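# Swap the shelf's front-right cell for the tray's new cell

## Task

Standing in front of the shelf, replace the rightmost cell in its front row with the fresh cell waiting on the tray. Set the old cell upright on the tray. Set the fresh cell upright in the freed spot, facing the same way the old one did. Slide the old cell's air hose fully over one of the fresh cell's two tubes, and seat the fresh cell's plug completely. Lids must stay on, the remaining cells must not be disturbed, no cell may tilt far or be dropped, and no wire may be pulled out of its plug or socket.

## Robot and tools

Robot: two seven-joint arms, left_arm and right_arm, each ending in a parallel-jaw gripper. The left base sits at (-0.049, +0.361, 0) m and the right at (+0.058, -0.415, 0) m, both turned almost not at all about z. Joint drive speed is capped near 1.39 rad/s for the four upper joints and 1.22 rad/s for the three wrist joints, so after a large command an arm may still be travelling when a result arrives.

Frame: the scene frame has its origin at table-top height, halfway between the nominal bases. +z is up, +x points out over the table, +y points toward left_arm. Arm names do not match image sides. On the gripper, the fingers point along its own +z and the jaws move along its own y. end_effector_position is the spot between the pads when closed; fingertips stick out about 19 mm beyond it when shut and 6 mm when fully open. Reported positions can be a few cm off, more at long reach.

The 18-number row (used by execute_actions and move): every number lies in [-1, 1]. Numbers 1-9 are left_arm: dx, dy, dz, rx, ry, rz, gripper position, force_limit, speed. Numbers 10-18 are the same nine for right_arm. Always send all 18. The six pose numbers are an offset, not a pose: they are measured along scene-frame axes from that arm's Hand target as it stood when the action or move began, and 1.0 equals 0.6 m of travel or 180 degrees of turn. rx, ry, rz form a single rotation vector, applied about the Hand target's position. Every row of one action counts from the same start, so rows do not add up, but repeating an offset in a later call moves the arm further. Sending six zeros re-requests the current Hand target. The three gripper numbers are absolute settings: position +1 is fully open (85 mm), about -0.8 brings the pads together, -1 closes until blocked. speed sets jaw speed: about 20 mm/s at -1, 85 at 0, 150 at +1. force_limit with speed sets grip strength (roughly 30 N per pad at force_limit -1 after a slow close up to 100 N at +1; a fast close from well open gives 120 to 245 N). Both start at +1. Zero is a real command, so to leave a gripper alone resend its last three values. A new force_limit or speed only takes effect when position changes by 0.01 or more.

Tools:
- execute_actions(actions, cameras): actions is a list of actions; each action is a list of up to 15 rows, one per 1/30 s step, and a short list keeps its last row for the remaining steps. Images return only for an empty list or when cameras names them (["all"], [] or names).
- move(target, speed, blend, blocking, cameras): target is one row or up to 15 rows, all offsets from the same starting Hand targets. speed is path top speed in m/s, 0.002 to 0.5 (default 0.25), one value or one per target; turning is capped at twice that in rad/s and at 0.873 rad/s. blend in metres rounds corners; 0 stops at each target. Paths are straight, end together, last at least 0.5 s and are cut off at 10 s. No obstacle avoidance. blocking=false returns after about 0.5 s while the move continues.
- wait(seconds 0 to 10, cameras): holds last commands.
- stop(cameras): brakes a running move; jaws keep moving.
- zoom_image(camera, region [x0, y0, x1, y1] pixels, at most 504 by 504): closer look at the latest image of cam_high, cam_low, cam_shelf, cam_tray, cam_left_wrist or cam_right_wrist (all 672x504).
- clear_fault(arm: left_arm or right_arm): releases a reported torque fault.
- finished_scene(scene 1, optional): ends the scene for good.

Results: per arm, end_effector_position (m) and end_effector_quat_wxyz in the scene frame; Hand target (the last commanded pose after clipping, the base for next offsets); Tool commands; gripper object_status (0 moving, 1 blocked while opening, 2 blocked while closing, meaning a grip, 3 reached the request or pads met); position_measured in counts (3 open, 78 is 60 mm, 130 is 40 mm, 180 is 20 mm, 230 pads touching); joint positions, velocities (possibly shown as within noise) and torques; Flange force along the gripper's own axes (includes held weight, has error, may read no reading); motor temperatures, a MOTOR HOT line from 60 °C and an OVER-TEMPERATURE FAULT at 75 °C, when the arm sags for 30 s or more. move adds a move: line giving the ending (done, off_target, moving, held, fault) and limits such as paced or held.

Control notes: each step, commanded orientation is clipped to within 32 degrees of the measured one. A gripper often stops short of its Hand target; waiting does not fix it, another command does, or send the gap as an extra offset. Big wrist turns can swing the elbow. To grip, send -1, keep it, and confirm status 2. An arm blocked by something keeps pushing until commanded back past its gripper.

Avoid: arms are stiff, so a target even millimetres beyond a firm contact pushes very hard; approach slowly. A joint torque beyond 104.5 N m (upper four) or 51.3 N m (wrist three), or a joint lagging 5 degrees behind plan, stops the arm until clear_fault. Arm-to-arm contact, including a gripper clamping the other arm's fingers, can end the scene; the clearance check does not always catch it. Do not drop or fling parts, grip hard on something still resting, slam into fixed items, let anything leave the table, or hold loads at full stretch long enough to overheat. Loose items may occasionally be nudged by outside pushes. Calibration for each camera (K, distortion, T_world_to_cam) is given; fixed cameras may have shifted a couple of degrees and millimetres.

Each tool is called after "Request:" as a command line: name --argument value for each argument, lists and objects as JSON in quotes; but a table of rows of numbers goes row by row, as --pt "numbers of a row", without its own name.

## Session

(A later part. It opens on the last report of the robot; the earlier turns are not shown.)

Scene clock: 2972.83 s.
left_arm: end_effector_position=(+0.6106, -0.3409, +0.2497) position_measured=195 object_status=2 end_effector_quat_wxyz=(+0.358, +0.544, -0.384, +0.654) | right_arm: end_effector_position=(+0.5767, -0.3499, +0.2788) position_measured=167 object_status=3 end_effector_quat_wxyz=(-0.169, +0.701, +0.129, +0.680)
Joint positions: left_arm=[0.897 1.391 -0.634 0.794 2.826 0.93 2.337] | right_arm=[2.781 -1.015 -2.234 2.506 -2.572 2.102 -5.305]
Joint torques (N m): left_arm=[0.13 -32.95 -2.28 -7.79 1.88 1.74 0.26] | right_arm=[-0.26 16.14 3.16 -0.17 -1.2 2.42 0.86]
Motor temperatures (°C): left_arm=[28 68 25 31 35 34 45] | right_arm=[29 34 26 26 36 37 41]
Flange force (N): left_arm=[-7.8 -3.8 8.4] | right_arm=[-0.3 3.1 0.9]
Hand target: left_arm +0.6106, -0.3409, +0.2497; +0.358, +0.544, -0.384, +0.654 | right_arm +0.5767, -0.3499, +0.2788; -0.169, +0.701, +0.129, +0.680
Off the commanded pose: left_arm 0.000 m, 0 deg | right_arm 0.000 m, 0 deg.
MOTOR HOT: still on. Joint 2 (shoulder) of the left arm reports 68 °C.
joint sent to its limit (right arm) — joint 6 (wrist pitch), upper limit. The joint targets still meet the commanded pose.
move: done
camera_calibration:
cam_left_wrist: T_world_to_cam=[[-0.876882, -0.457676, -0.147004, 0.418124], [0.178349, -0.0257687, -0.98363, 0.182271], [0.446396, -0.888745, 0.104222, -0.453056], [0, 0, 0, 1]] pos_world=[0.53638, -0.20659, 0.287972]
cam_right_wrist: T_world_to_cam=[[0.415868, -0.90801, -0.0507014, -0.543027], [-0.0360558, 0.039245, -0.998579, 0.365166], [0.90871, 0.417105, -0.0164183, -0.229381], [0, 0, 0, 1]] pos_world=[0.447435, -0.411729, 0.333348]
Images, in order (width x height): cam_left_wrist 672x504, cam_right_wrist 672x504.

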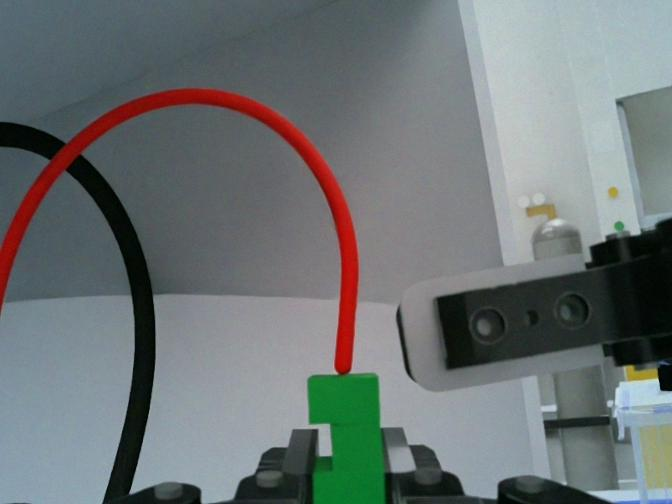

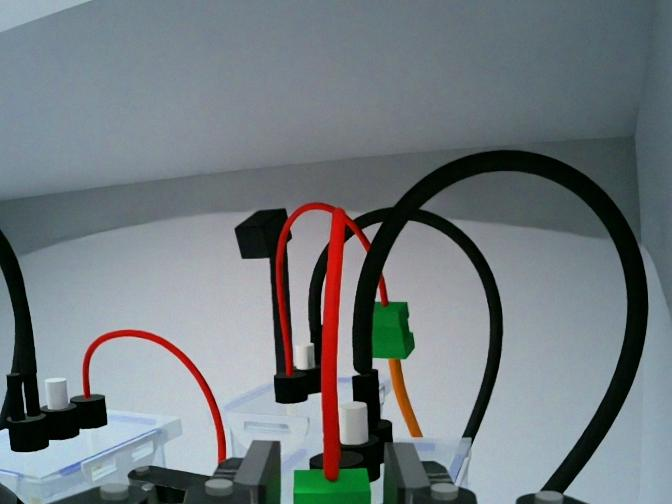

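Request:
zoom_image --camera "cam_left_wrist" --region '[275, 360, 415, 504]'

Request:
move --target '[0,0,0,0,0,0,-1,0.5,-1,0.0,0.0,0.04,0,0,0,-0.3,0.6,-1]' --speed 0.03 --cameras '["cam_shelf","cam_right_wrist"]'

Request:
zoom_image --camera "cam_shelf" --region '[170, 190, 240, 260]'

Scaled by 3.500.

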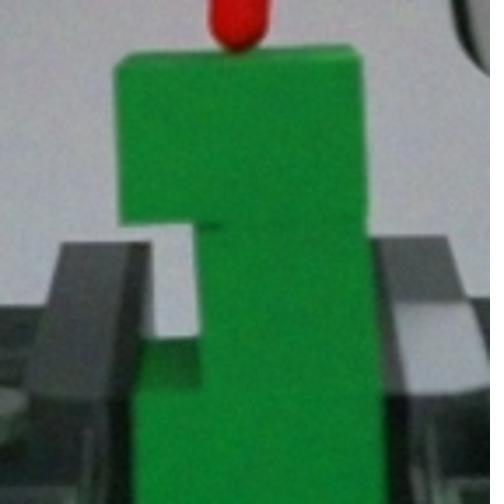

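Scene clock: 2977.87 s.
left_arm: end_effector_position=(+0.6106, -0.3409, +0.2497) position_measured=195 object_status=2 end_effector_quat_wxyz=(+0.358, +0.544, -0.384, +0.654) | right_arm: end_effector_position=(+0.5767, -0.3499, +0.3027) position_measured=167 object_status=3 end_effector_quat_wxyz=(-0.169, +0.701, +0.129, +0.680)
Joint positions: left_arm=[0.897 1.391 -0.634 0.794 2.826 0.93 2.337] | right_arm=[2.745 -0.933 -2.173 2.502 -2.527 2.03 -5.339]
Joint torques (N m): left_arm=[0.14 -32.92 -2.3 -7.79 1.87 1.75 0.26] | right_arm=[-0.22 15.92 3.35 -1.06 -1.36 2.42 0.58]
Motor temperatures (°C): left_arm=[28 68 25 30 35 34 45] | right_arm=[29 34 26 26 36 37 41]
Flange force (N): left_arm=[-7.8 -3.8 8.3] | right_arm=[-1.7 2.7 0.7]
Hand target: left_arm +0.6106, -0.3409, +0.2497; +0.358, +0.544, -0.384, +0.654 | right_arm +0.5767, -0.3499, +0.3027; -0.169, +0.701, +0.129, +0.680
Off the commanded pose: left_arm 0.000 m, 0 deg | right_arm 0.000 m, 0 deg.
MOTOR HOT: still on. Joint 2 (shoulder) of the left arm reports 68 °C.
move: done
camera_calibration:
cam_right_wrist: T_world_to_cam=[[0.415868, -0.90801, -0.0507014, -0.541768], [-0.0360558, 0.039245, -0.998579, 0.389128], [0.90871, 0.417105, -0.0164183, -0.228896], [0, 0, 0, 1]] pos_world=[0.447335, -0.411729, 0.357348]
Images, in order (width x height): cam_shelf 672x504, cam_right_wrist 672x504.

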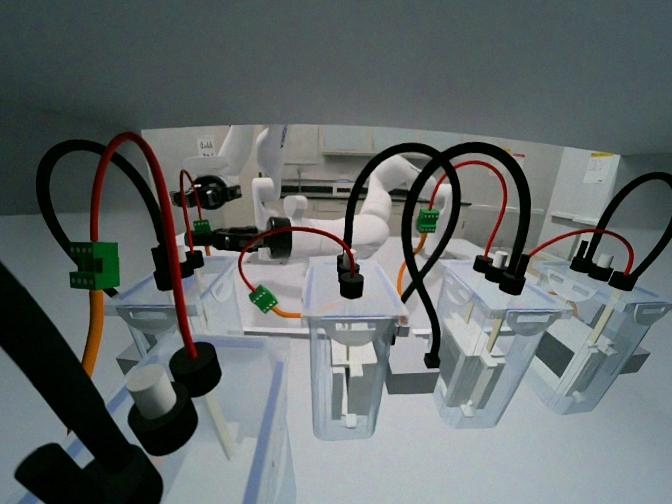

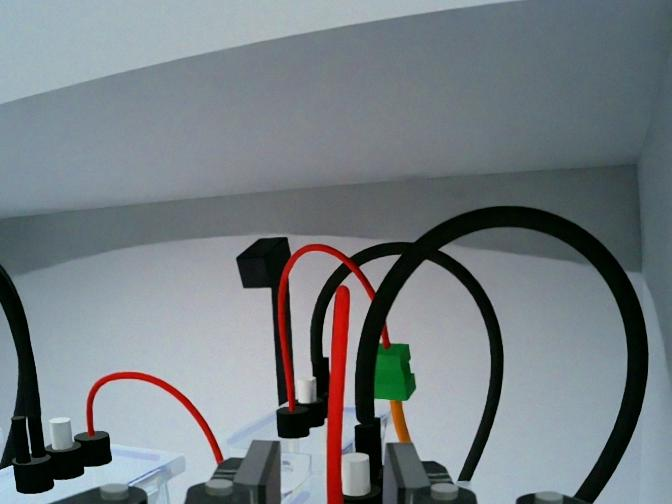

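Scaled by 7.200 from the camera's 672x504 image, which has a finer 960x720 frame.

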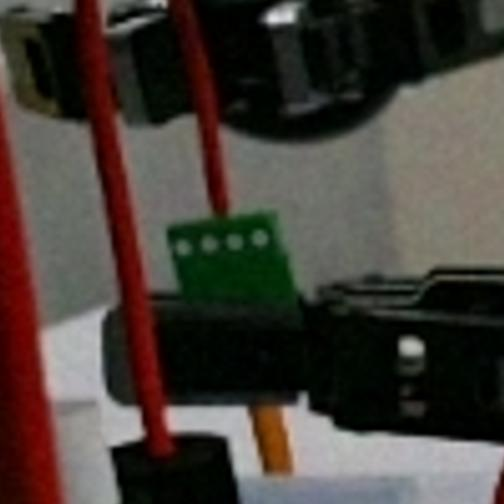

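Request:
move --target '[0,0,0,0,0,0,-1,0.5,-1,-0.128,-0.167,0.0455,-0.0338,0.1548,-0.1339,-0.3,0.6,-1]' --speed 0.12 --cameras '["cam_high","cam_right_wrist"]'

Scene clock: 2995.37 s.
left_arm: end_effector_position=(+0.6106, -0.3409, +0.2497) position_measured=195 object_status=2 end_effector_quat_wxyz=(+0.358, +0.544, -0.384, +0.654) | right_arm: end_effector_position=(+0.4999, -0.4501, +0.3300) position_measured=167 object_status=3 end_effector_quat_wxyz=(-0.014, +0.862, -0.028, +0.505)
Joint positions: left_arm=[0.897 1.391 -0.634 0.794 2.826 0.93 2.337] | right_arm=[1.886 -0.538 -1.208 2.442 -1.933 0.916 -5.986]
Joint torques (N m): left_arm=[0.16 -32.91 -2.26 -7.81 1.87 1.74 0.27] | right_arm=[-0.17 6.03 3.46 -7.55 -1.71 0.77 0.49]
Motor temperatures (°C): left_arm=[28 66 25 30 35 34 45] | right_arm=[30 34 26 26 36 37 41]
Flange force (N): left_arm=[-7.7 -3.8 8.1] | right_arm=[3.1 -3.2 -2.5]
Hand target: left_arm +0.6106, -0.3409, +0.2497; +0.358, +0.544, -0.384, +0.654 | right_arm +0.4999, -0.4501, +0.3300; -0.014, +0.862, -0.028, +0.505
Off the commanded pose: left_arm 0.000 m, 0 deg | right_arm 0.000 m, 0 deg.
MOTOR HOT: still on. Joint 2 (shoulder) of the left arm reports 66 °C.
move: done
camera_calibration:
cam_right_wrist: T_world_to_cam=[[-0.0239633, -0.998718, -0.0445882, -0.42243], [-0.487918, 0.0506122, -0.871421, 0.60662], [0.87256, 0.000873269, -0.488505, -0.130339], [0, 0, 0, 1]] pos_world=[0.399586, -0.452477, 0.446114]
Images, in order (width x height): cam_high 672x504, cam_right_wrist 672x504.

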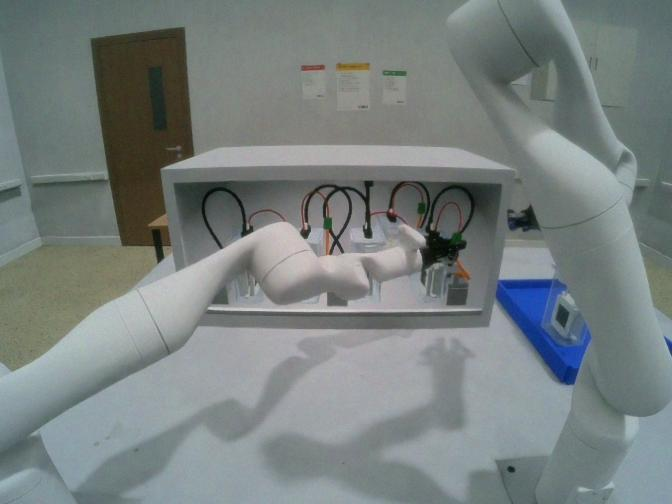

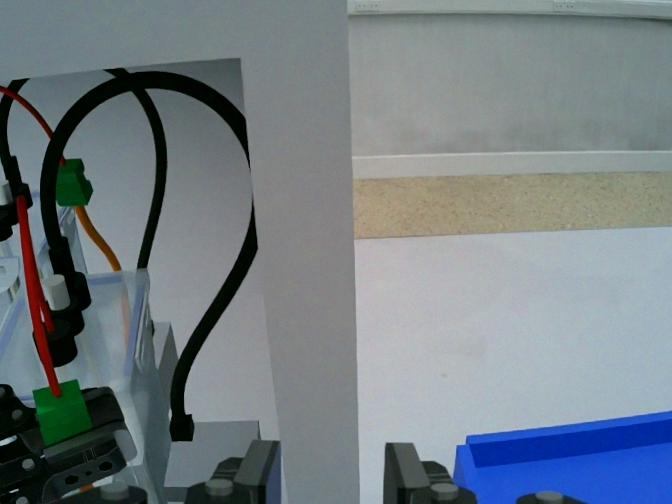

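Request:
move --target '[0,0,0,0,0,0,-0.3,0.5,-1,0,0,0,0,0,0,-0.3,0.6,-1]' --speed 0.02 --cameras '["cam_left_wrist","cam_right_wrist"]'

Scene clock: 3000.10 s.
left_arm: end_effector_position=(+0.6106, -0.3409, +0.2497) position_measured=167 object_status=0 end_effector_quat_wxyz=(+0.358, +0.544, -0.384, +0.654) | right_arm: end_effector_position=(+0.4999, -0.4501, +0.3300) position_measured=167 object_status=3 end_effector_quat_wxyz=(-0.014, +0.862, -0.028, +0.505)
Joint positions: left_arm=[0.897 1.391 -0.634 0.794 2.826 0.93 2.337] | right_arm=[1.886 -0.538 -1.208 2.442 -1.933 0.916 -5.986]
Joint torques (N m): left_arm=[0.49 -32.5 -2.13 -7.71 1.73 1.74 0.28] | right_arm=[-0.21 5.97 3.48 -7.52 -1.78 0.79 0.57]
Motor temperatures (°C): left_arm=[28 66 25 30 35 34 45] | right_arm=[30 34 26 26 36 37 41]
Flange force (N): left_arm=[-7.4 -4.2 8.2] | right_arm=[3.7 -3.1 -2.6]
Hand target: left_arm +0.6106, -0.3409, +0.2497; +0.358, +0.544, -0.384, +0.654 | right_arm +0.4999, -0.4501, +0.3300; -0.014, +0.862, -0.028, +0.505
Off the commanded pose: left_arm 0.000 m, 0 deg | right_arm 0.000 m, 0 deg.
MOTOR HOT: still on. Joint 2 (shoulder) of the left arm reports 66 °C.
move: done
camera_calibration:
cam_left_wrist: T_world_to_cam=[[-0.876882, -0.457676, -0.147004, 0.418124], [0.178349, -0.0257687, -0.98363, 0.182271], [0.446396, -0.888745, 0.104222, -0.453056], [0, 0, 0, 1]] pos_world=[0.53638, -0.20659, 0.287972]
cam_right_wrist: T_world_to_cam=[[-0.023964, -0.998718, -0.0445895, -0.422429], [-0.487918, 0.0506136, -0.871421, 0.60662], [0.87256, 0.000873275, -0.488505, -0.130339], [0, 0, 0, 1]] pos_world=[0.399586, -0.452477, 0.446114]
Images, in order (width x height): cam_left_wrist 672x504, cam_right_wrist 672x504.

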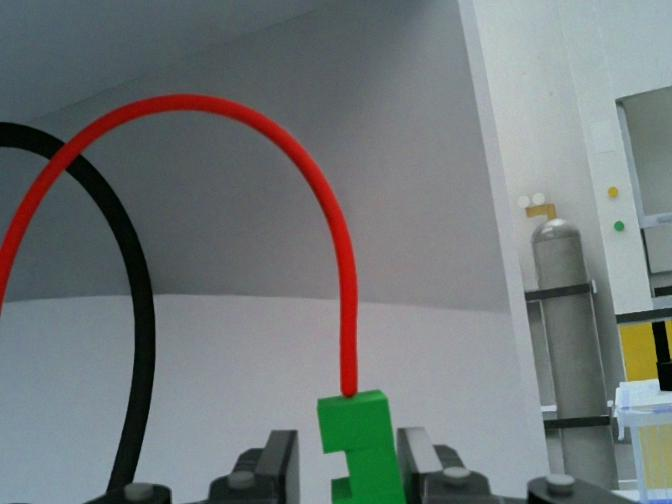

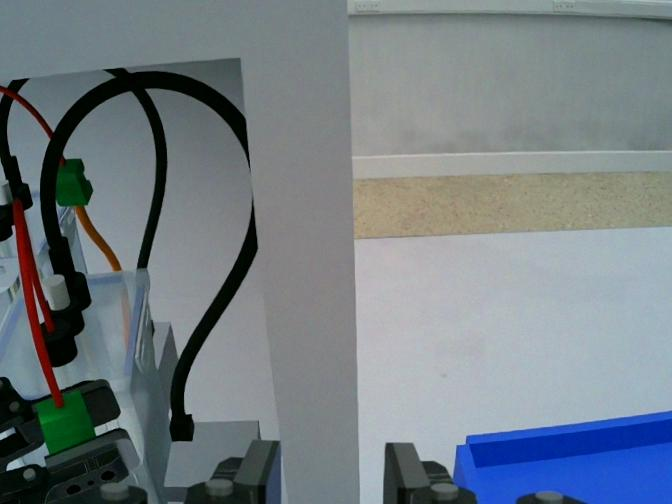

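Request:
move --target '[-0.0423,0.0906,0,0,0,0,-0.3,0.5,-1,0,0,0,0,0,0,-0.3,0.6,-1]' --speed 0.03 --cameras '["cam_left_wrist","cam_right_wrist","cam_high"]'

Scene clock: 3007.10 s.
left_arm: end_effector_position=(+0.5852, -0.2865, +0.2497) position_measured=167 object_status=3 end_effector_quat_wxyz=(+0.358, +0.544, -0.384, +0.654) | right_arm: end_effector_position=(+0.4999, -0.4501, +0.3300) position_measured=167 object_status=3 end_effector_quat_wxyz=(-0.014, +0.862, -0.028, +0.505)
Joint positions: left_arm=[0.931 1.294 -0.648 1.112 2.831 1.147 2.285] | right_arm=[1.886 -0.538 -1.208 2.442 -1.933 0.916 -5.986]
Joint torques (N m): left_arm=[0.6 -30.22 -3.24 -6.81 1.84 1.89 0.27] | right_arm=[-0.24 5.98 3.53 -7.48 -1.8 0.84 0.59]
Motor temperatures (°C): left_arm=[28 65 25 30 35 33 45] | right_arm=[30 34 26 26 36 37 41]
Flange force (N): left_arm=[-6.3 -3.3 4.9] | right_arm=[3.9 -3.0 -2.2]
Hand target: left_arm +0.5852, -0.2865, +0.2497; +0.358, +0.544, -0.384, +0.654 | right_arm +0.4999, -0.4501, +0.3300; -0.014, +0.862, -0.028, +0.505
Off the commanded pose: left_arm 0.000 m, 0 deg | right_arm 0.000 m, 0 deg.
MOTOR HOT: still on. Joint 2 (shoulder) of the left arm reports 65 °C.
move: done
camera_calibration:
cam_left_wrist: T_world_to_cam=[[-0.876882, -0.457676, -0.147004, 0.420748], [0.178349, -0.0257687, -0.98363, 0.188203], [0.446396, -0.888745, 0.104222, -0.39337], [0, 0, 0, 1]] pos_world=[0.51098, -0.15219, 0.287972]
cam_right_wrist: T_world_to_cam=[[-0.023964, -0.998718, -0.0445895, -0.422429], [-0.487918, 0.0506136, -0.871421, 0.60662], [0.87256, 0.000873275, -0.488505, -0.130339], [0, 0, 0, 1]] pos_world=[0.399586, -0.452477, 0.446114]
Images, in order (width x height): cam_high 672x504, cam_left_wrist 672x504, cam_right_wrist 672x504.

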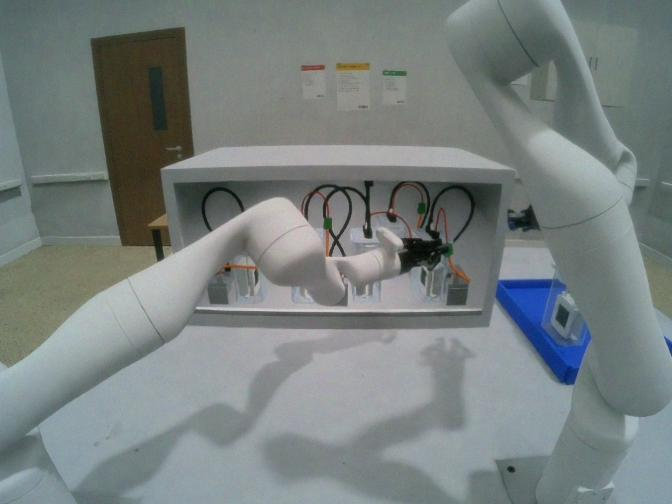

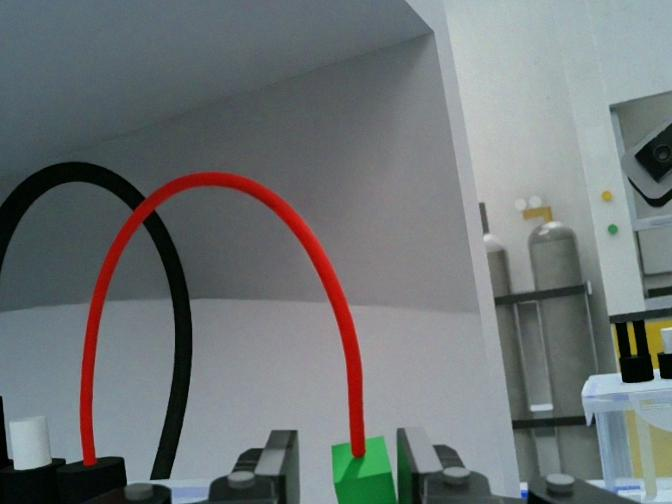

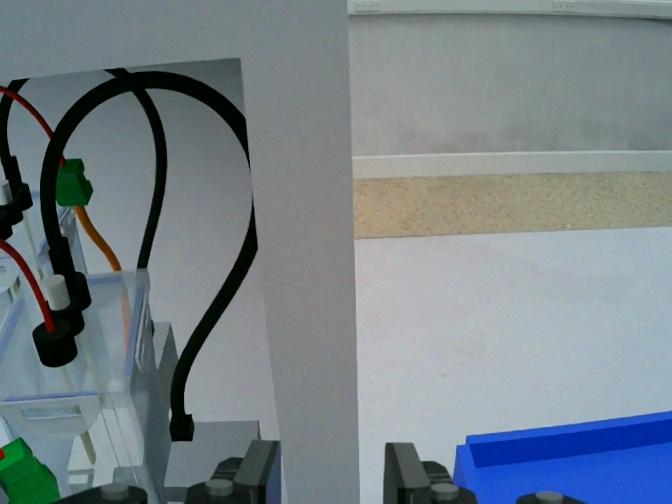

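Request:
move --pt "-0.0986 0.2114 0 0 0 0 -0.3 0.5 -1 0 0 0 0 0 0 -0.3 0.6 -1" --pt "-0.333 0.5 0.1 0 0 0 -0.3 0.5 -1 0 0 0 0 0 0 -0.3 0.6 -1" --speed '[0.08,0.2]' --blend '[0.03,0]' --cameras '["all"]'

Scene clock: 3015.40 s.
left_arm: end_effector_position=(+0.3854, +0.0135, +0.3097) position_measured=167 object_status=3 end_effector_quat_wxyz=(+0.358, +0.544, -0.384, +0.654) | right_arm: end_effector_position=(+0.4999, -0.4501, +0.3300) position_measured=167 object_status=3 end_effector_quat_wxyz=(-0.014, +0.862, -0.028, +0.505)
Joint positions: left_arm=[0.782 0.927 -0.808 2.312 2.386 2.101 1.948] | right_arm=[1.886 -0.538 -1.208 2.442 -1.933 0.916 -5.986]
Joint torques (N m): left_arm=[0.75 -18.8 -2.12 -1.3 0.98 2.48 0.27] | right_arm=[-0.25 5.93 3.49 -7.58 -1.81 0.83 0.6]
Motor temperatures (°C): left_arm=[28 64 25 30 35 34 45] | right_arm=[30 34 26 26 36 37 41]
Flange force (N): left_arm=[-7.1 -2.7 -2.5] | right_arm=[3.7 -2.9 -2.5]
Hand target: left_arm +0.3854, +0.0135, +0.3097; +0.358, +0.544, -0.384, +0.654 | right_arm +0.4999, -0.4501, +0.3300; -0.014, +0.862, -0.028, +0.505
Off the commanded pose: left_arm 0.000 m, 0 deg | right_arm 0.000 m, 0 deg.
MOTOR HOT: still on. Joint 2 (shoulder) of the left arm reports 64 °C.
joint sent to its limit (left arm) — joint 6 (wrist pitch), upper limit. The joint targets still meet the commanded pose.
move: done
camera_calibration:
cam_left_wrist: T_world_to_cam=[[-0.87688, -0.457665, -0.14705, 0.391684], [0.178345, -0.0256604, -0.983633, 0.290572], [0.446401, -0.888755, 0.104123, -0.0437755], [0, 0, 0, 1]] pos_world=[0.31118, 0.147811, 0.347972]
cam_right_wrist: T_world_to_cam=[[-0.023964, -0.998718, -0.0445895, -0.422429], [-0.487918, 0.0506136, -0.871421, 0.60662], [0.87256, 0.000873275, -0.488505, -0.130339], [0, 0, 0, 1]] pos_world=[0.399586, -0.452477, 0.446114]

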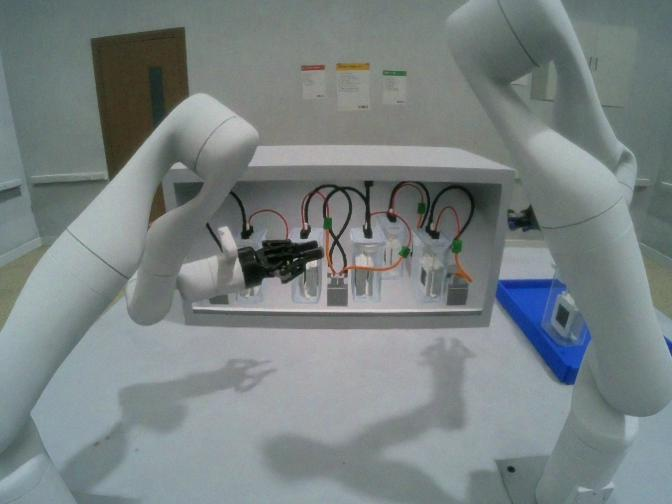

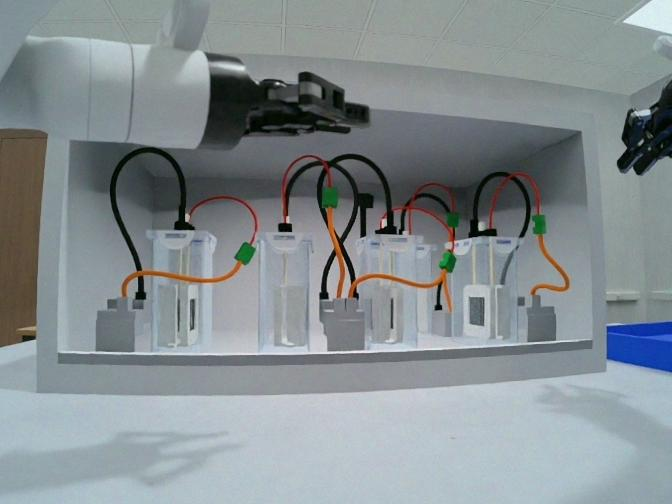

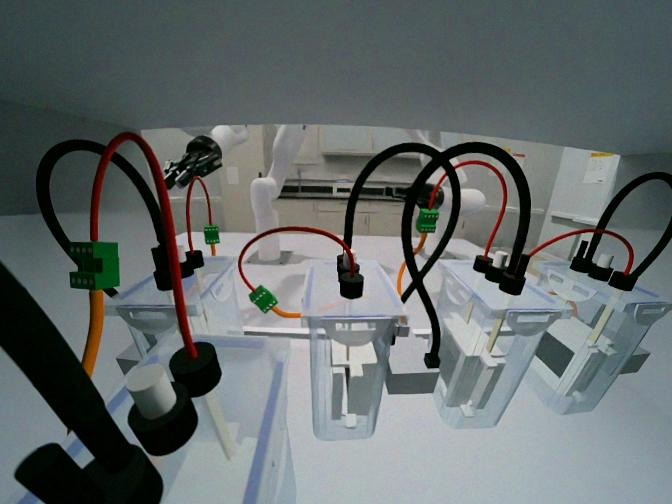

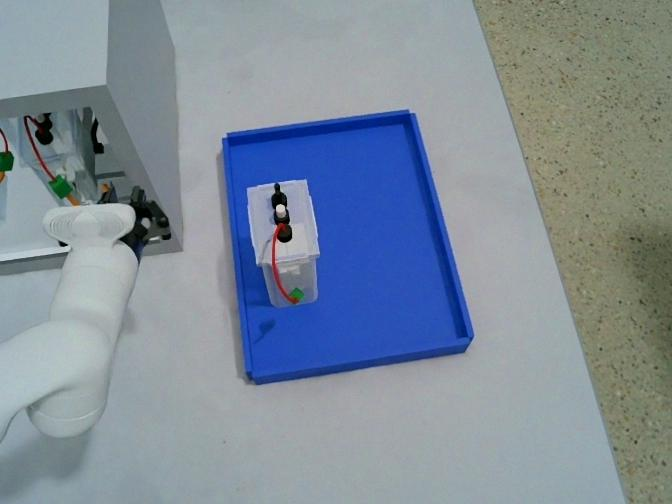

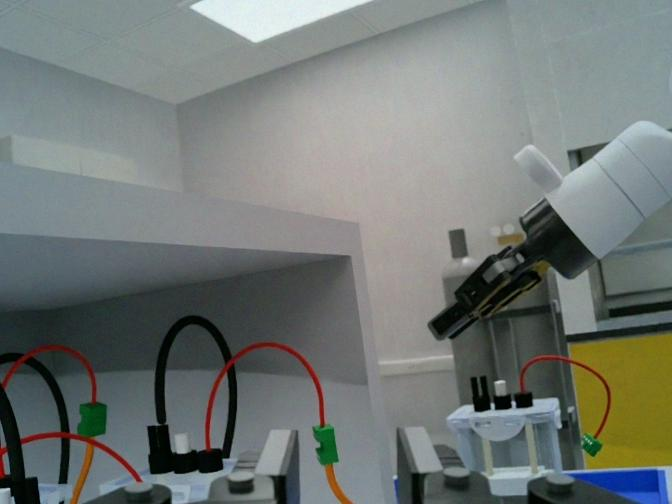

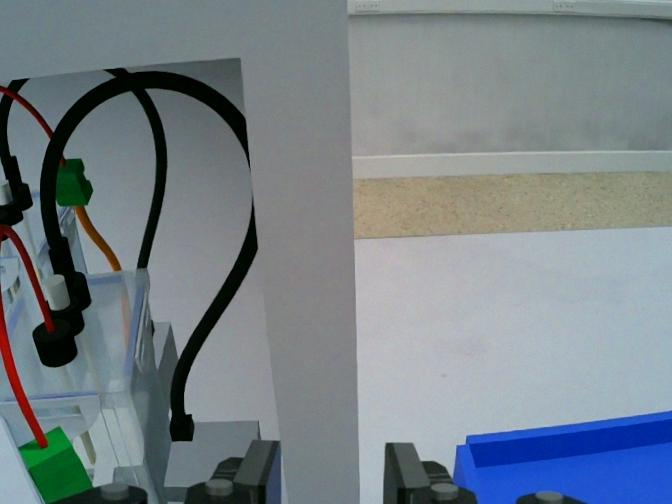

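Request:
zoom_image --camera "cam_left_wrist" --region '[140, 400, 380, 504]'

Request:
zoom_image --camera "cam_shelf" --region '[140, 170, 260, 290]'

Request:
zoom_image --camera "cam_shelf" --region '[20, 210, 140, 330]'

Request:
zoom_image --camera "cam_right_wrist" --region '[0, 180, 200, 504]'

Request:
zoom_image --camera "cam_low" --region '[430, 160, 590, 350]'

Scaled by 2.100.

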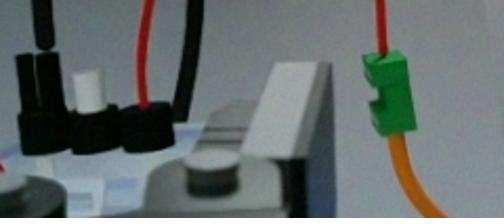

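Scaled by 4.200 from the camera's 672x504 image, which has a finer 960x720 frame.

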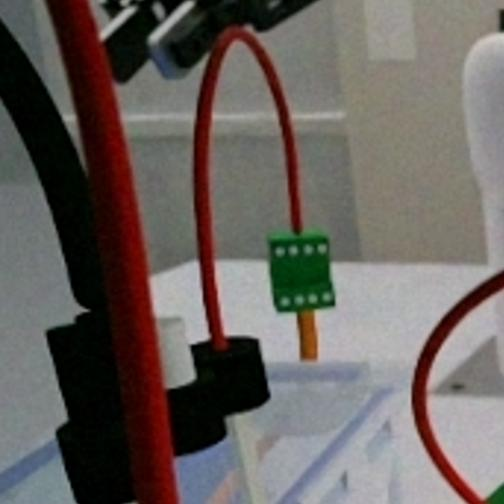

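Scaled by 4.200 from the camera's 672x504 image, which has a finer 960x720 frame.

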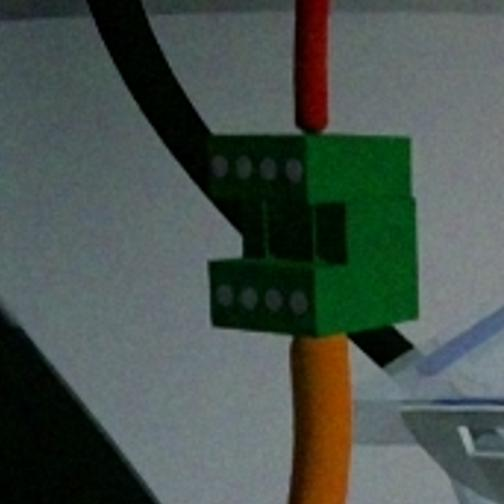

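Scaled by 1.556.

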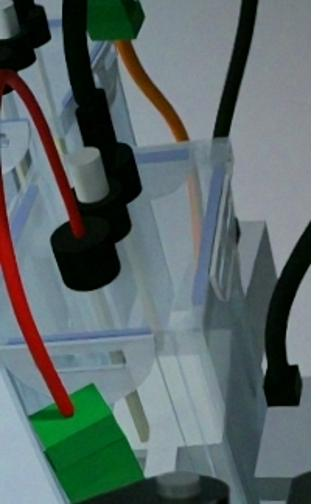

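Scaled by 2.653 from the camera's 672x504 image, which has a finer 960x720 frame.

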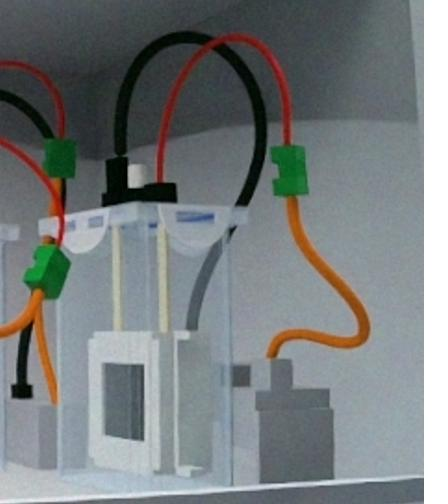

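Request:
move --pt "0 0 0 0 0 0 -0.3 0.5 -1 0 0.3 -0.0833 0 0 0 -0.3 0.6 -1" --pt "0 0 0 0 0 0 -0.3 0.5 -1 0.1135 0.271 -0.2817 -0.0205 -0.1623 0.001 -0.3 0.6 -1" --speed '[0.15,0.1]' --blend '[0.02,0]' --cameras '["cam_right_wrist","cam_low","cam_left_wrist"]'

Request:
zoom_image --camera "cam_low" --region '[500, 190, 590, 300]'

Request:
zoom_image --camera "cam_right_wrist" --region '[230, 200, 470, 360]'

Scene clock: 3047.60 s.
left_arm: end_effector_position=(+0.3854, +0.0135, +0.3097) position_measured=167 object_status=3 end_effector_quat_wxyz=(+0.358, +0.544, -0.384, +0.654) | right_arm: end_effector_position=(+0.5680, -0.2875, +0.1610) position_measured=167 object_status=3 end_effector_quat_wxyz=(+0.006, +0.707, -0.006, +0.707)
Joint positions: left_arm=[0.782 0.927 -0.807 2.312 2.385 2.101 1.948] | right_arm=[1.679 -1.892 -1.969 2.423 -3.65 1.007 -6.278]
Joint torques (N m): left_arm=[0.8 -18.78 -2.15 -1.28 1.06 2.46 0.27] | right_arm=[-0.14 12.79 7.57 5.95 -2.47 -0.07 0.63]
Motor temperatures (°C): left_arm=[28 60 25 30 35 34 45] | right_arm=[30 33 26 26 36 37 41]
Flange force (N): left_arm=[-7.1 -2.9 -2.8] | right_arm=[-0.7 1.0 2.6]
Hand target: left_arm +0.3854, +0.0135, +0.3097; +0.358, +0.544, -0.384, +0.654 | right_arm +0.5680, -0.2875, +0.1610; +0.006, +0.707, -0.006, +0.707
Off the commanded pose: left_arm 0.000 m, 0 deg | right_arm 0.000 m, 0 deg.
MOTOR HOT: still on. Joint 2 (shoulder) of the left arm reports 60 °C.
move: done
camera_calibration:
cam_left_wrist: T_world_to_cam=[[-0.876858, -0.45768, -0.147135, 0.391709], [0.178466, -0.0257074, -0.98361, 0.290533], [0.446396, -0.888745, 0.104222, -0.04381], [0, 0, 0, 1]] pos_world=[0.31118, 0.147811, 0.347971]
cam_right_wrist: T_world_to_cam=[[-0.0122747, -0.999856, 0.0117297, -0.281962], [-0.000227941, -0.0117278, -0.999931, 0.210075], [0.999925, -0.0122765, -0.000083953, -0.427242], [0, 0, 0, 1]] pos_world=[0.423796, -0.284703, 0.213332]
Images, in order (width x height): cam_low 672x504, cam_left_wrist 672x504, cam_right_wrist 672x504.

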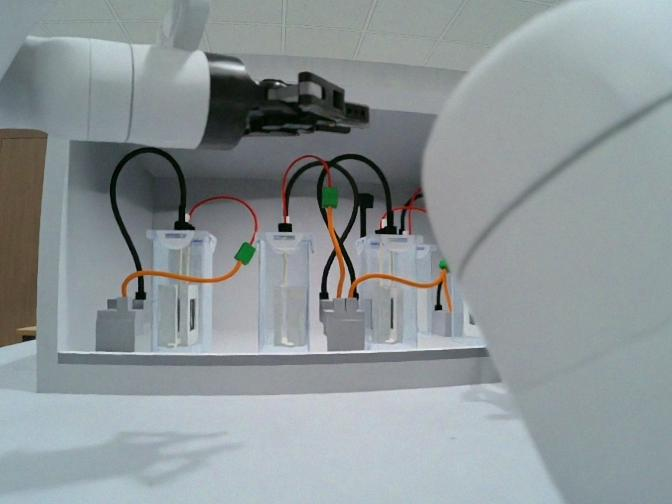

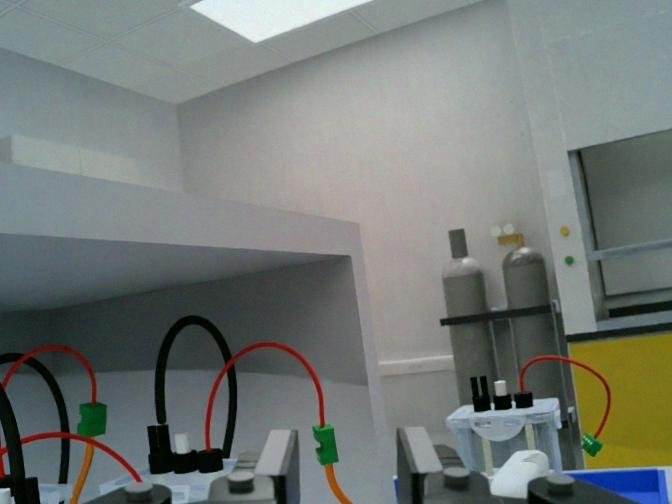

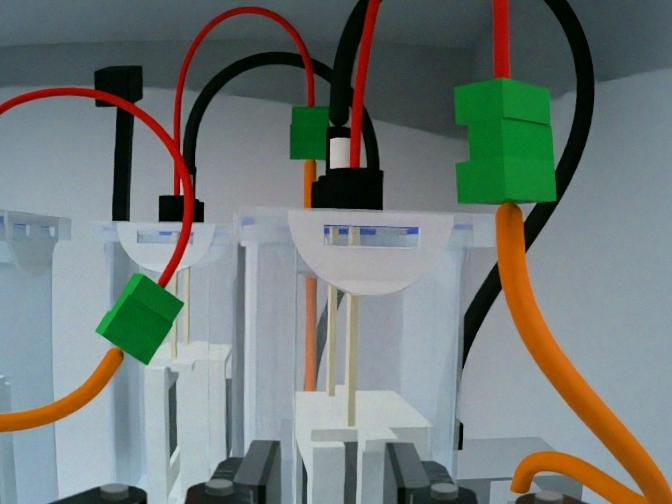

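Scaled by 4.582 from the camera's 672x504 image, which has a finer 960x720 frame.

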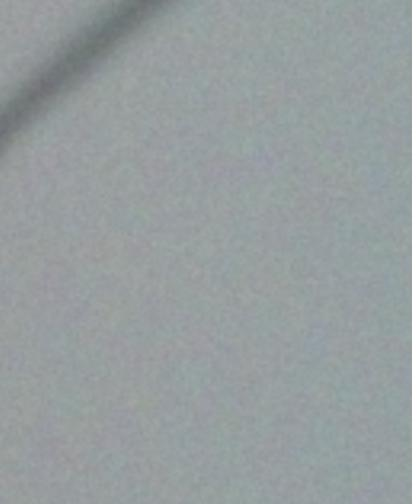

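Scaled by 2.100.

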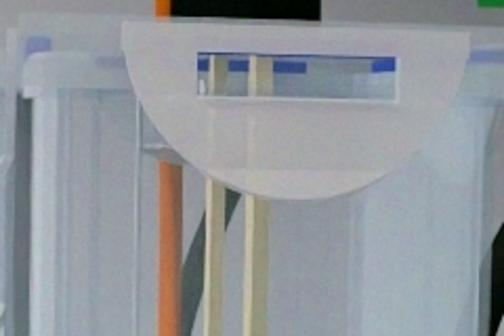

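Request:
move --target '[0,0,0,0,0,0,-0.3,0.5,-1,0.0,-0.0292,0,0,0,0.0417,1,-1,-1]' --speed 0.08 --cameras '["cam_right_wrist","cam_left_wrist"]'

Request:
zoom_image --camera "cam_right_wrist" --region '[180, 200, 600, 504]'

Scene clock: 3076.37 s.
left_arm: end_effector_position=(+0.3854, +0.0135, +0.3097) position_measured=167 object_status=3 end_effector_quat_wxyz=(+0.358, +0.544, -0.384, +0.654) | right_arm: end_effector_position=(+0.5680, -0.3051, +0.1610) position_measured=3 object_status=0 end_effector_quat_wxyz=(-0.040, +0.706, +0.040, +0.706)
Joint positions: left_arm=[0.782 0.927 -0.807 2.312 2.385 2.101 1.948] | right_arm=[1.919 -1.893 -2.032 2.493 -3.698 1.458 -6.28]
Joint torques (N m): left_arm=[0.8 -18.72 -2.18 -1.28 1.06 2.48 0.29] | right_arm=[-0.12 13.52 6.74 5.53 -2.73 -0.08 0.55]
Motor temperatures (°C): left_arm=[28 57 25 29 35 34 45] | right_arm=[30 33 26 26 36 37 41]
Flange force (N): left_arm=[-6.9 -2.9 -2.7] | right_arm=[-0.5 2.8 1.1]
Hand target: left_arm +0.3854, +0.0135, +0.3097; +0.358, +0.544, -0.384, +0.654 | right_arm +0.5680, -0.3051, +0.1610; -0.040, +0.706, +0.040, +0.706
Off the commanded pose: left_arm 0.000 m, 0 deg | right_arm 0.000 m, 0 deg.
MOTOR HOT: cleared for the motors of the left arm.
move: done
camera_calibration:
cam_left_wrist: T_world_to_cam=[[-0.876858, -0.45768, -0.147135, 0.391709], [0.178466, -0.0257074, -0.98361, 0.290533], [0.446396, -0.888745, 0.104222, -0.04381], [0, 0, 0, 1]] pos_world=[0.31118, 0.147811, 0.347971]
cam_right_wrist: T_world_to_cam=[[0.118503, -0.992884, 0.0117886, -0.371632], [0.00141311, -0.0117036, -0.999931, 0.20896], [0.992953, 0.118512, 0.0000161356, -0.383663], [0, 0, 0, 1]] pos_world=[0.424703, -0.321073, 0.213332]
Images, in order (width x height): cam_left_wrist 672x504, cam_right_wrist 672x504.

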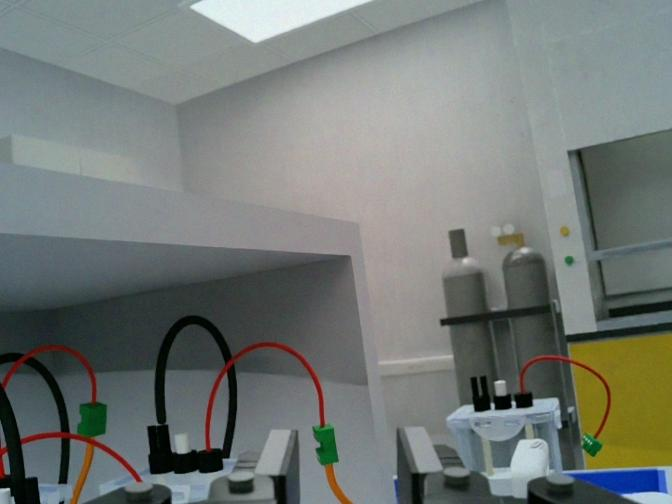

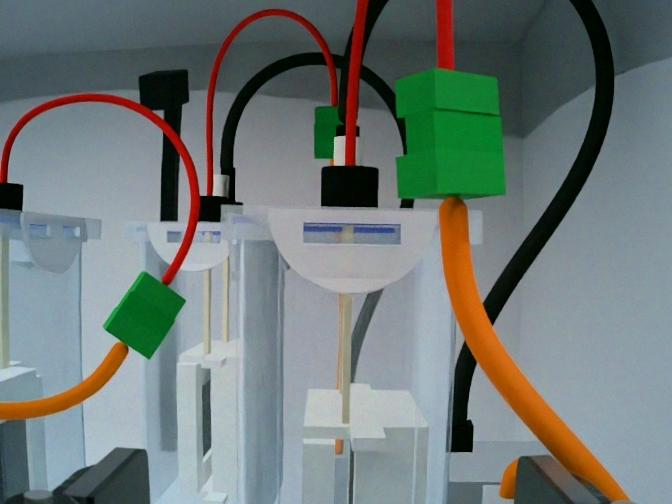

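Scaled by 1.200.

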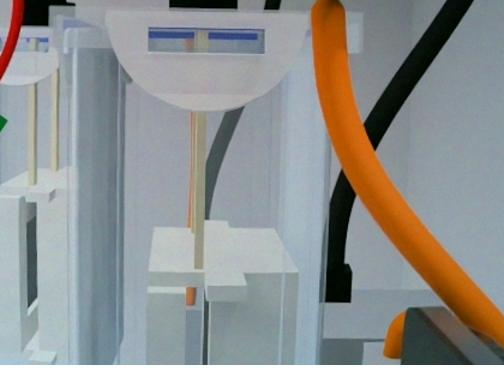

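Request:
move --pt "0 0 0 0 0 0 -0.3 0.5 -1 0.0012 -0.0103 0.015 0 0 0 1 -1 -1" --pt "0 0 0 0 0 0 -0.3 0.5 -1 0.0674 -0.0028 0.015 0 0 0 1 -1 -1" --speed 0.04 --blend '[0.003,0]' --cameras '["cam_right_wrist","cam_shelf"]'

Request:
zoom_image --camera "cam_shelf" --region '[90, 220, 260, 370]'

Scene clock: 3096.23 s.
left_arm: end_effector_position=(+0.3854, +0.0135, +0.3097) position_measured=167 object_status=3 end_effector_quat_wxyz=(+0.358, +0.544, -0.384, +0.654) | right_arm: end_effector_position=(+0.6085, -0.3067, +0.1700) position_measured=3 object_status=3 end_effector_quat_wxyz=(-0.040, +0.706, +0.040, +0.706)
Joint positions: left_arm=[0.782 0.927 -0.807 2.312 2.385 2.101 1.948] | right_arm=[1.995 -1.835 -1.951 2.398 -3.605 1.425 -6.231]
Joint torques (N m): left_arm=[0.81 -18.76 -2.19 -1.29 1.05 2.47 0.27] | right_arm=[0.04 14.62 7.46 4.48 -2.7 0.03 0.59]
Motor temperatures (°C): left_arm=[28 55 25 29 35 34 45] | right_arm=[30 33 26 26 36 37 41]
Flange force (N): left_arm=[-7.1 -2.9 -2.7] | right_arm=[-0.5 1.8 0.5]
Hand target: left_arm +0.3854, +0.0135, +0.3097; +0.358, +0.544, -0.384, +0.654 | right_arm +0.6085, -0.3068, +0.1700; -0.040, +0.706, +0.040, +0.706
Off the commanded pose: left_arm 0.000 m, 0 deg | right_arm 0.000 m, 0 deg.
move: done
camera_calibration:
cam_right_wrist: T_world_to_cam=[[0.118503, -0.992884, 0.0117886, -0.378213], [0.00141311, -0.0117036, -0.999931, 0.217882], [0.992953, 0.118512, 0.0000161356, -0.423577], [0, 0, 0, 1]] pos_world=[0.465103, -0.322773, 0.222332]
Images, in order (width x height): cam_shelf 672x504, cam_right_wrist 672x504.

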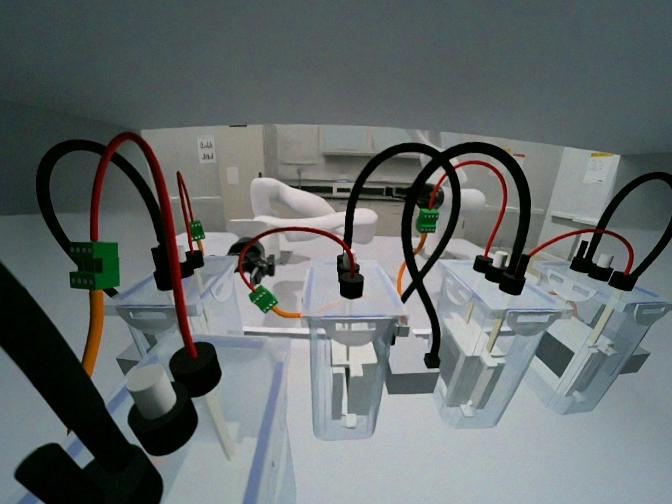

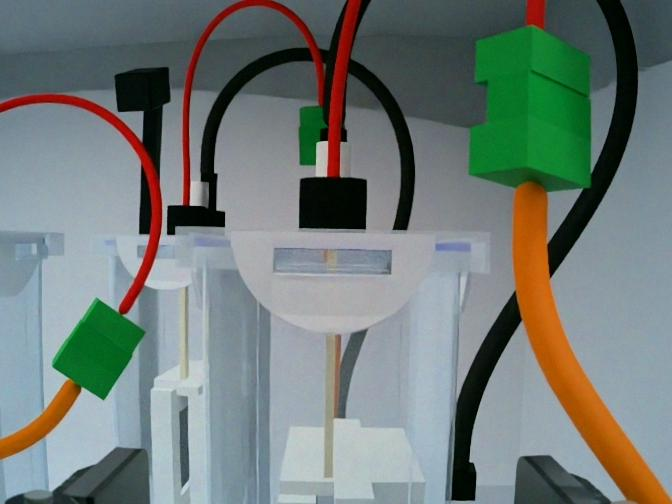

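Scaled by 2.965 from the camera's 672x504 image, which has a finer 960x720 frame.

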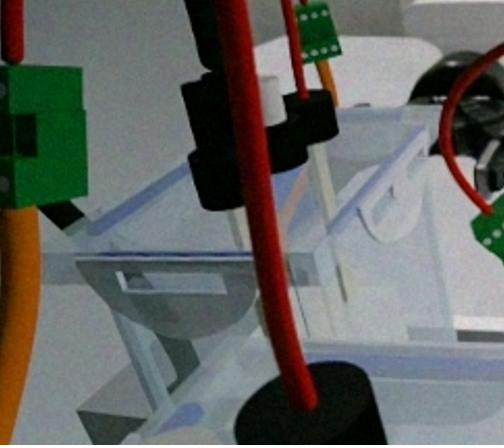

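Request:
move --target '[0,0,0,0,0,0,-0.3,0.5,-1,0.0497,0.0057,0,0,0,0,1,-1,-1]' --speed 0.03 --cameras '["cam_right_wrist"]'

Scene clock: 3104.60 s.
left_arm: end_effector_position=(+0.3854, +0.0135, +0.3097) position_measured=167 object_status=3 end_effector_quat_wxyz=(+0.358, +0.544, -0.384, +0.654) | right_arm: end_effector_position=(+0.6383, -0.3033, +0.1700) position_measured=3 object_status=3 end_effector_quat_wxyz=(-0.040, +0.706, +0.040, +0.706)
Joint positions: left_arm=[0.782 0.927 -0.807 2.312 2.385 2.101 1.948] | right_arm=[2.024 -1.812 -1.915 2.311 -3.568 1.364 -6.2]
Joint torques (N m): left_arm=[0.81 -18.75 -2.17 -1.3 1.05 2.47 0.28] | right_arm=[0.02 15.36 8.28 4.25 -2.83 0.03 0.62]
Flange force (N): left_arm=[-7.0 -2.8 -2.8] | right_arm=[-0.7 1.7 0.9]
Hand target: left_arm +0.3854, +0.0135, +0.3097; +0.358, +0.544, -0.384, +0.654 | right_arm +0.6383, -0.3033, +0.1700; -0.040, +0.706, +0.040, +0.706
Off the commanded pose: left_arm 0.000 m, 0 deg | right_arm 0.000 m, 0 deg.
move: done
camera_calibration:
cam_right_wrist: T_world_to_cam=[[0.118503, -0.992884, 0.0117886, -0.378369], [0.00141311, -0.0117036, -0.999931, 0.21788], [0.992953, 0.118512, 0.0000161356, -0.45357], [0, 0, 0, 1]] pos_world=[0.494903, -0.319373, 0.222332]
Images, in order (width x height): cam_right_wrist 672x504.

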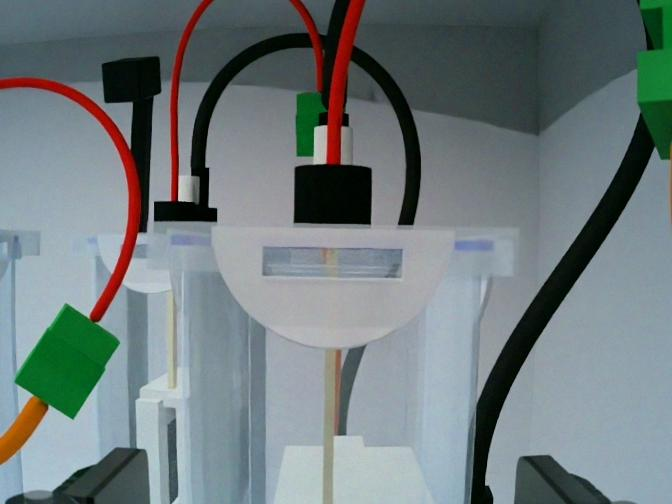

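Request:
move --target '[0,0,0,0,0,0,-0.3,0.5,-1,0.0414,0.0047,0,0,0,0,1,-1,-1]' --speed 0.03 --cameras '["cam_right_wrist","cam_shelf"]'

Request:
zoom_image --camera "cam_shelf" --region '[90, 220, 290, 390]'

Scene clock: 3113.87 s.
left_arm: end_effector_position=(+0.3854, +0.0135, +0.3097) position_measured=167 object_status=3 end_effector_quat_wxyz=(+0.358, +0.544, -0.384, +0.654) | right_arm: end_effector_position=(+0.6631, -0.3005, +0.1700) position_measured=3 object_status=3 end_effector_quat_wxyz=(-0.040, +0.706, +0.040, +0.706)
Joint positions: left_arm=[0.782 0.927 -0.807 2.312 2.385 2.101 1.948] | right_arm=[2.05 -1.796 -1.89 2.237 -3.543 1.313 -6.177]
Joint torques (N m): left_arm=[0.84 -18.78 -2.17 -1.26 1.06 2.5 0.28] | right_arm=[-0.1 16.13 8.57 3.95 -2.77 0.19 0.63]
Flange force (N): left_arm=[-7.1 -3.0 -2.7] | right_arm=[-0.8 1.7 1.4]
Hand target: left_arm +0.3854, +0.0135, +0.3097; +0.358, +0.544, -0.384, +0.654 | right_arm +0.6631, -0.3005, +0.1700; -0.040, +0.706, +0.040, +0.706
Off the commanded pose: left_arm 0.000 m, 0 deg | right_arm 0.000 m, 0 deg.
move: done
camera_calibration:
cam_right_wrist: T_world_to_cam=[[0.118405, -0.992895, 0.0117882, -0.378492], [0.00141194, -0.0117033, -0.999931, 0.217878], [0.992964, 0.118413, 0.0000161842, -0.478663], [0, 0, 0, 1]] pos_world=[0.519803, -0.316573, 0.222332]
Images, in order (width x height): cam_shelf 672x504, cam_right_wrist 672x504.

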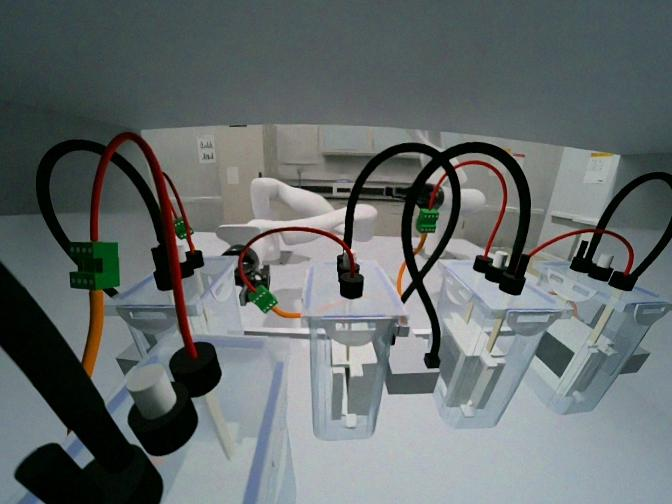

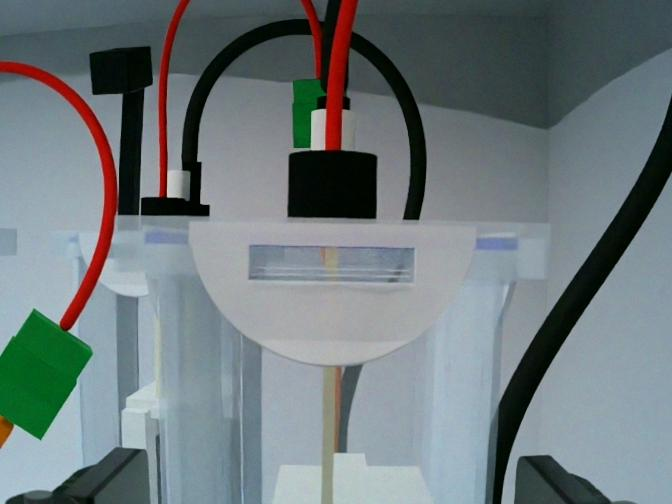

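Scaled by 2.520 from the camera's 672x504 image, which has a finer 960x720 frame.

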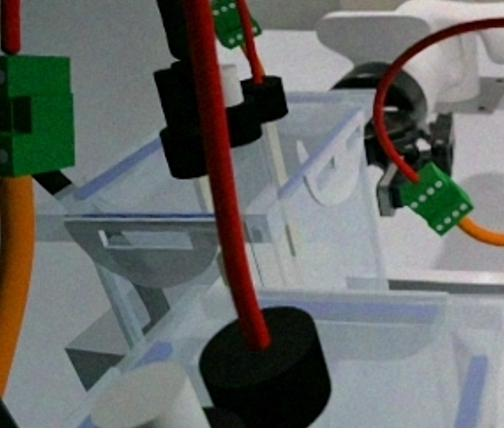

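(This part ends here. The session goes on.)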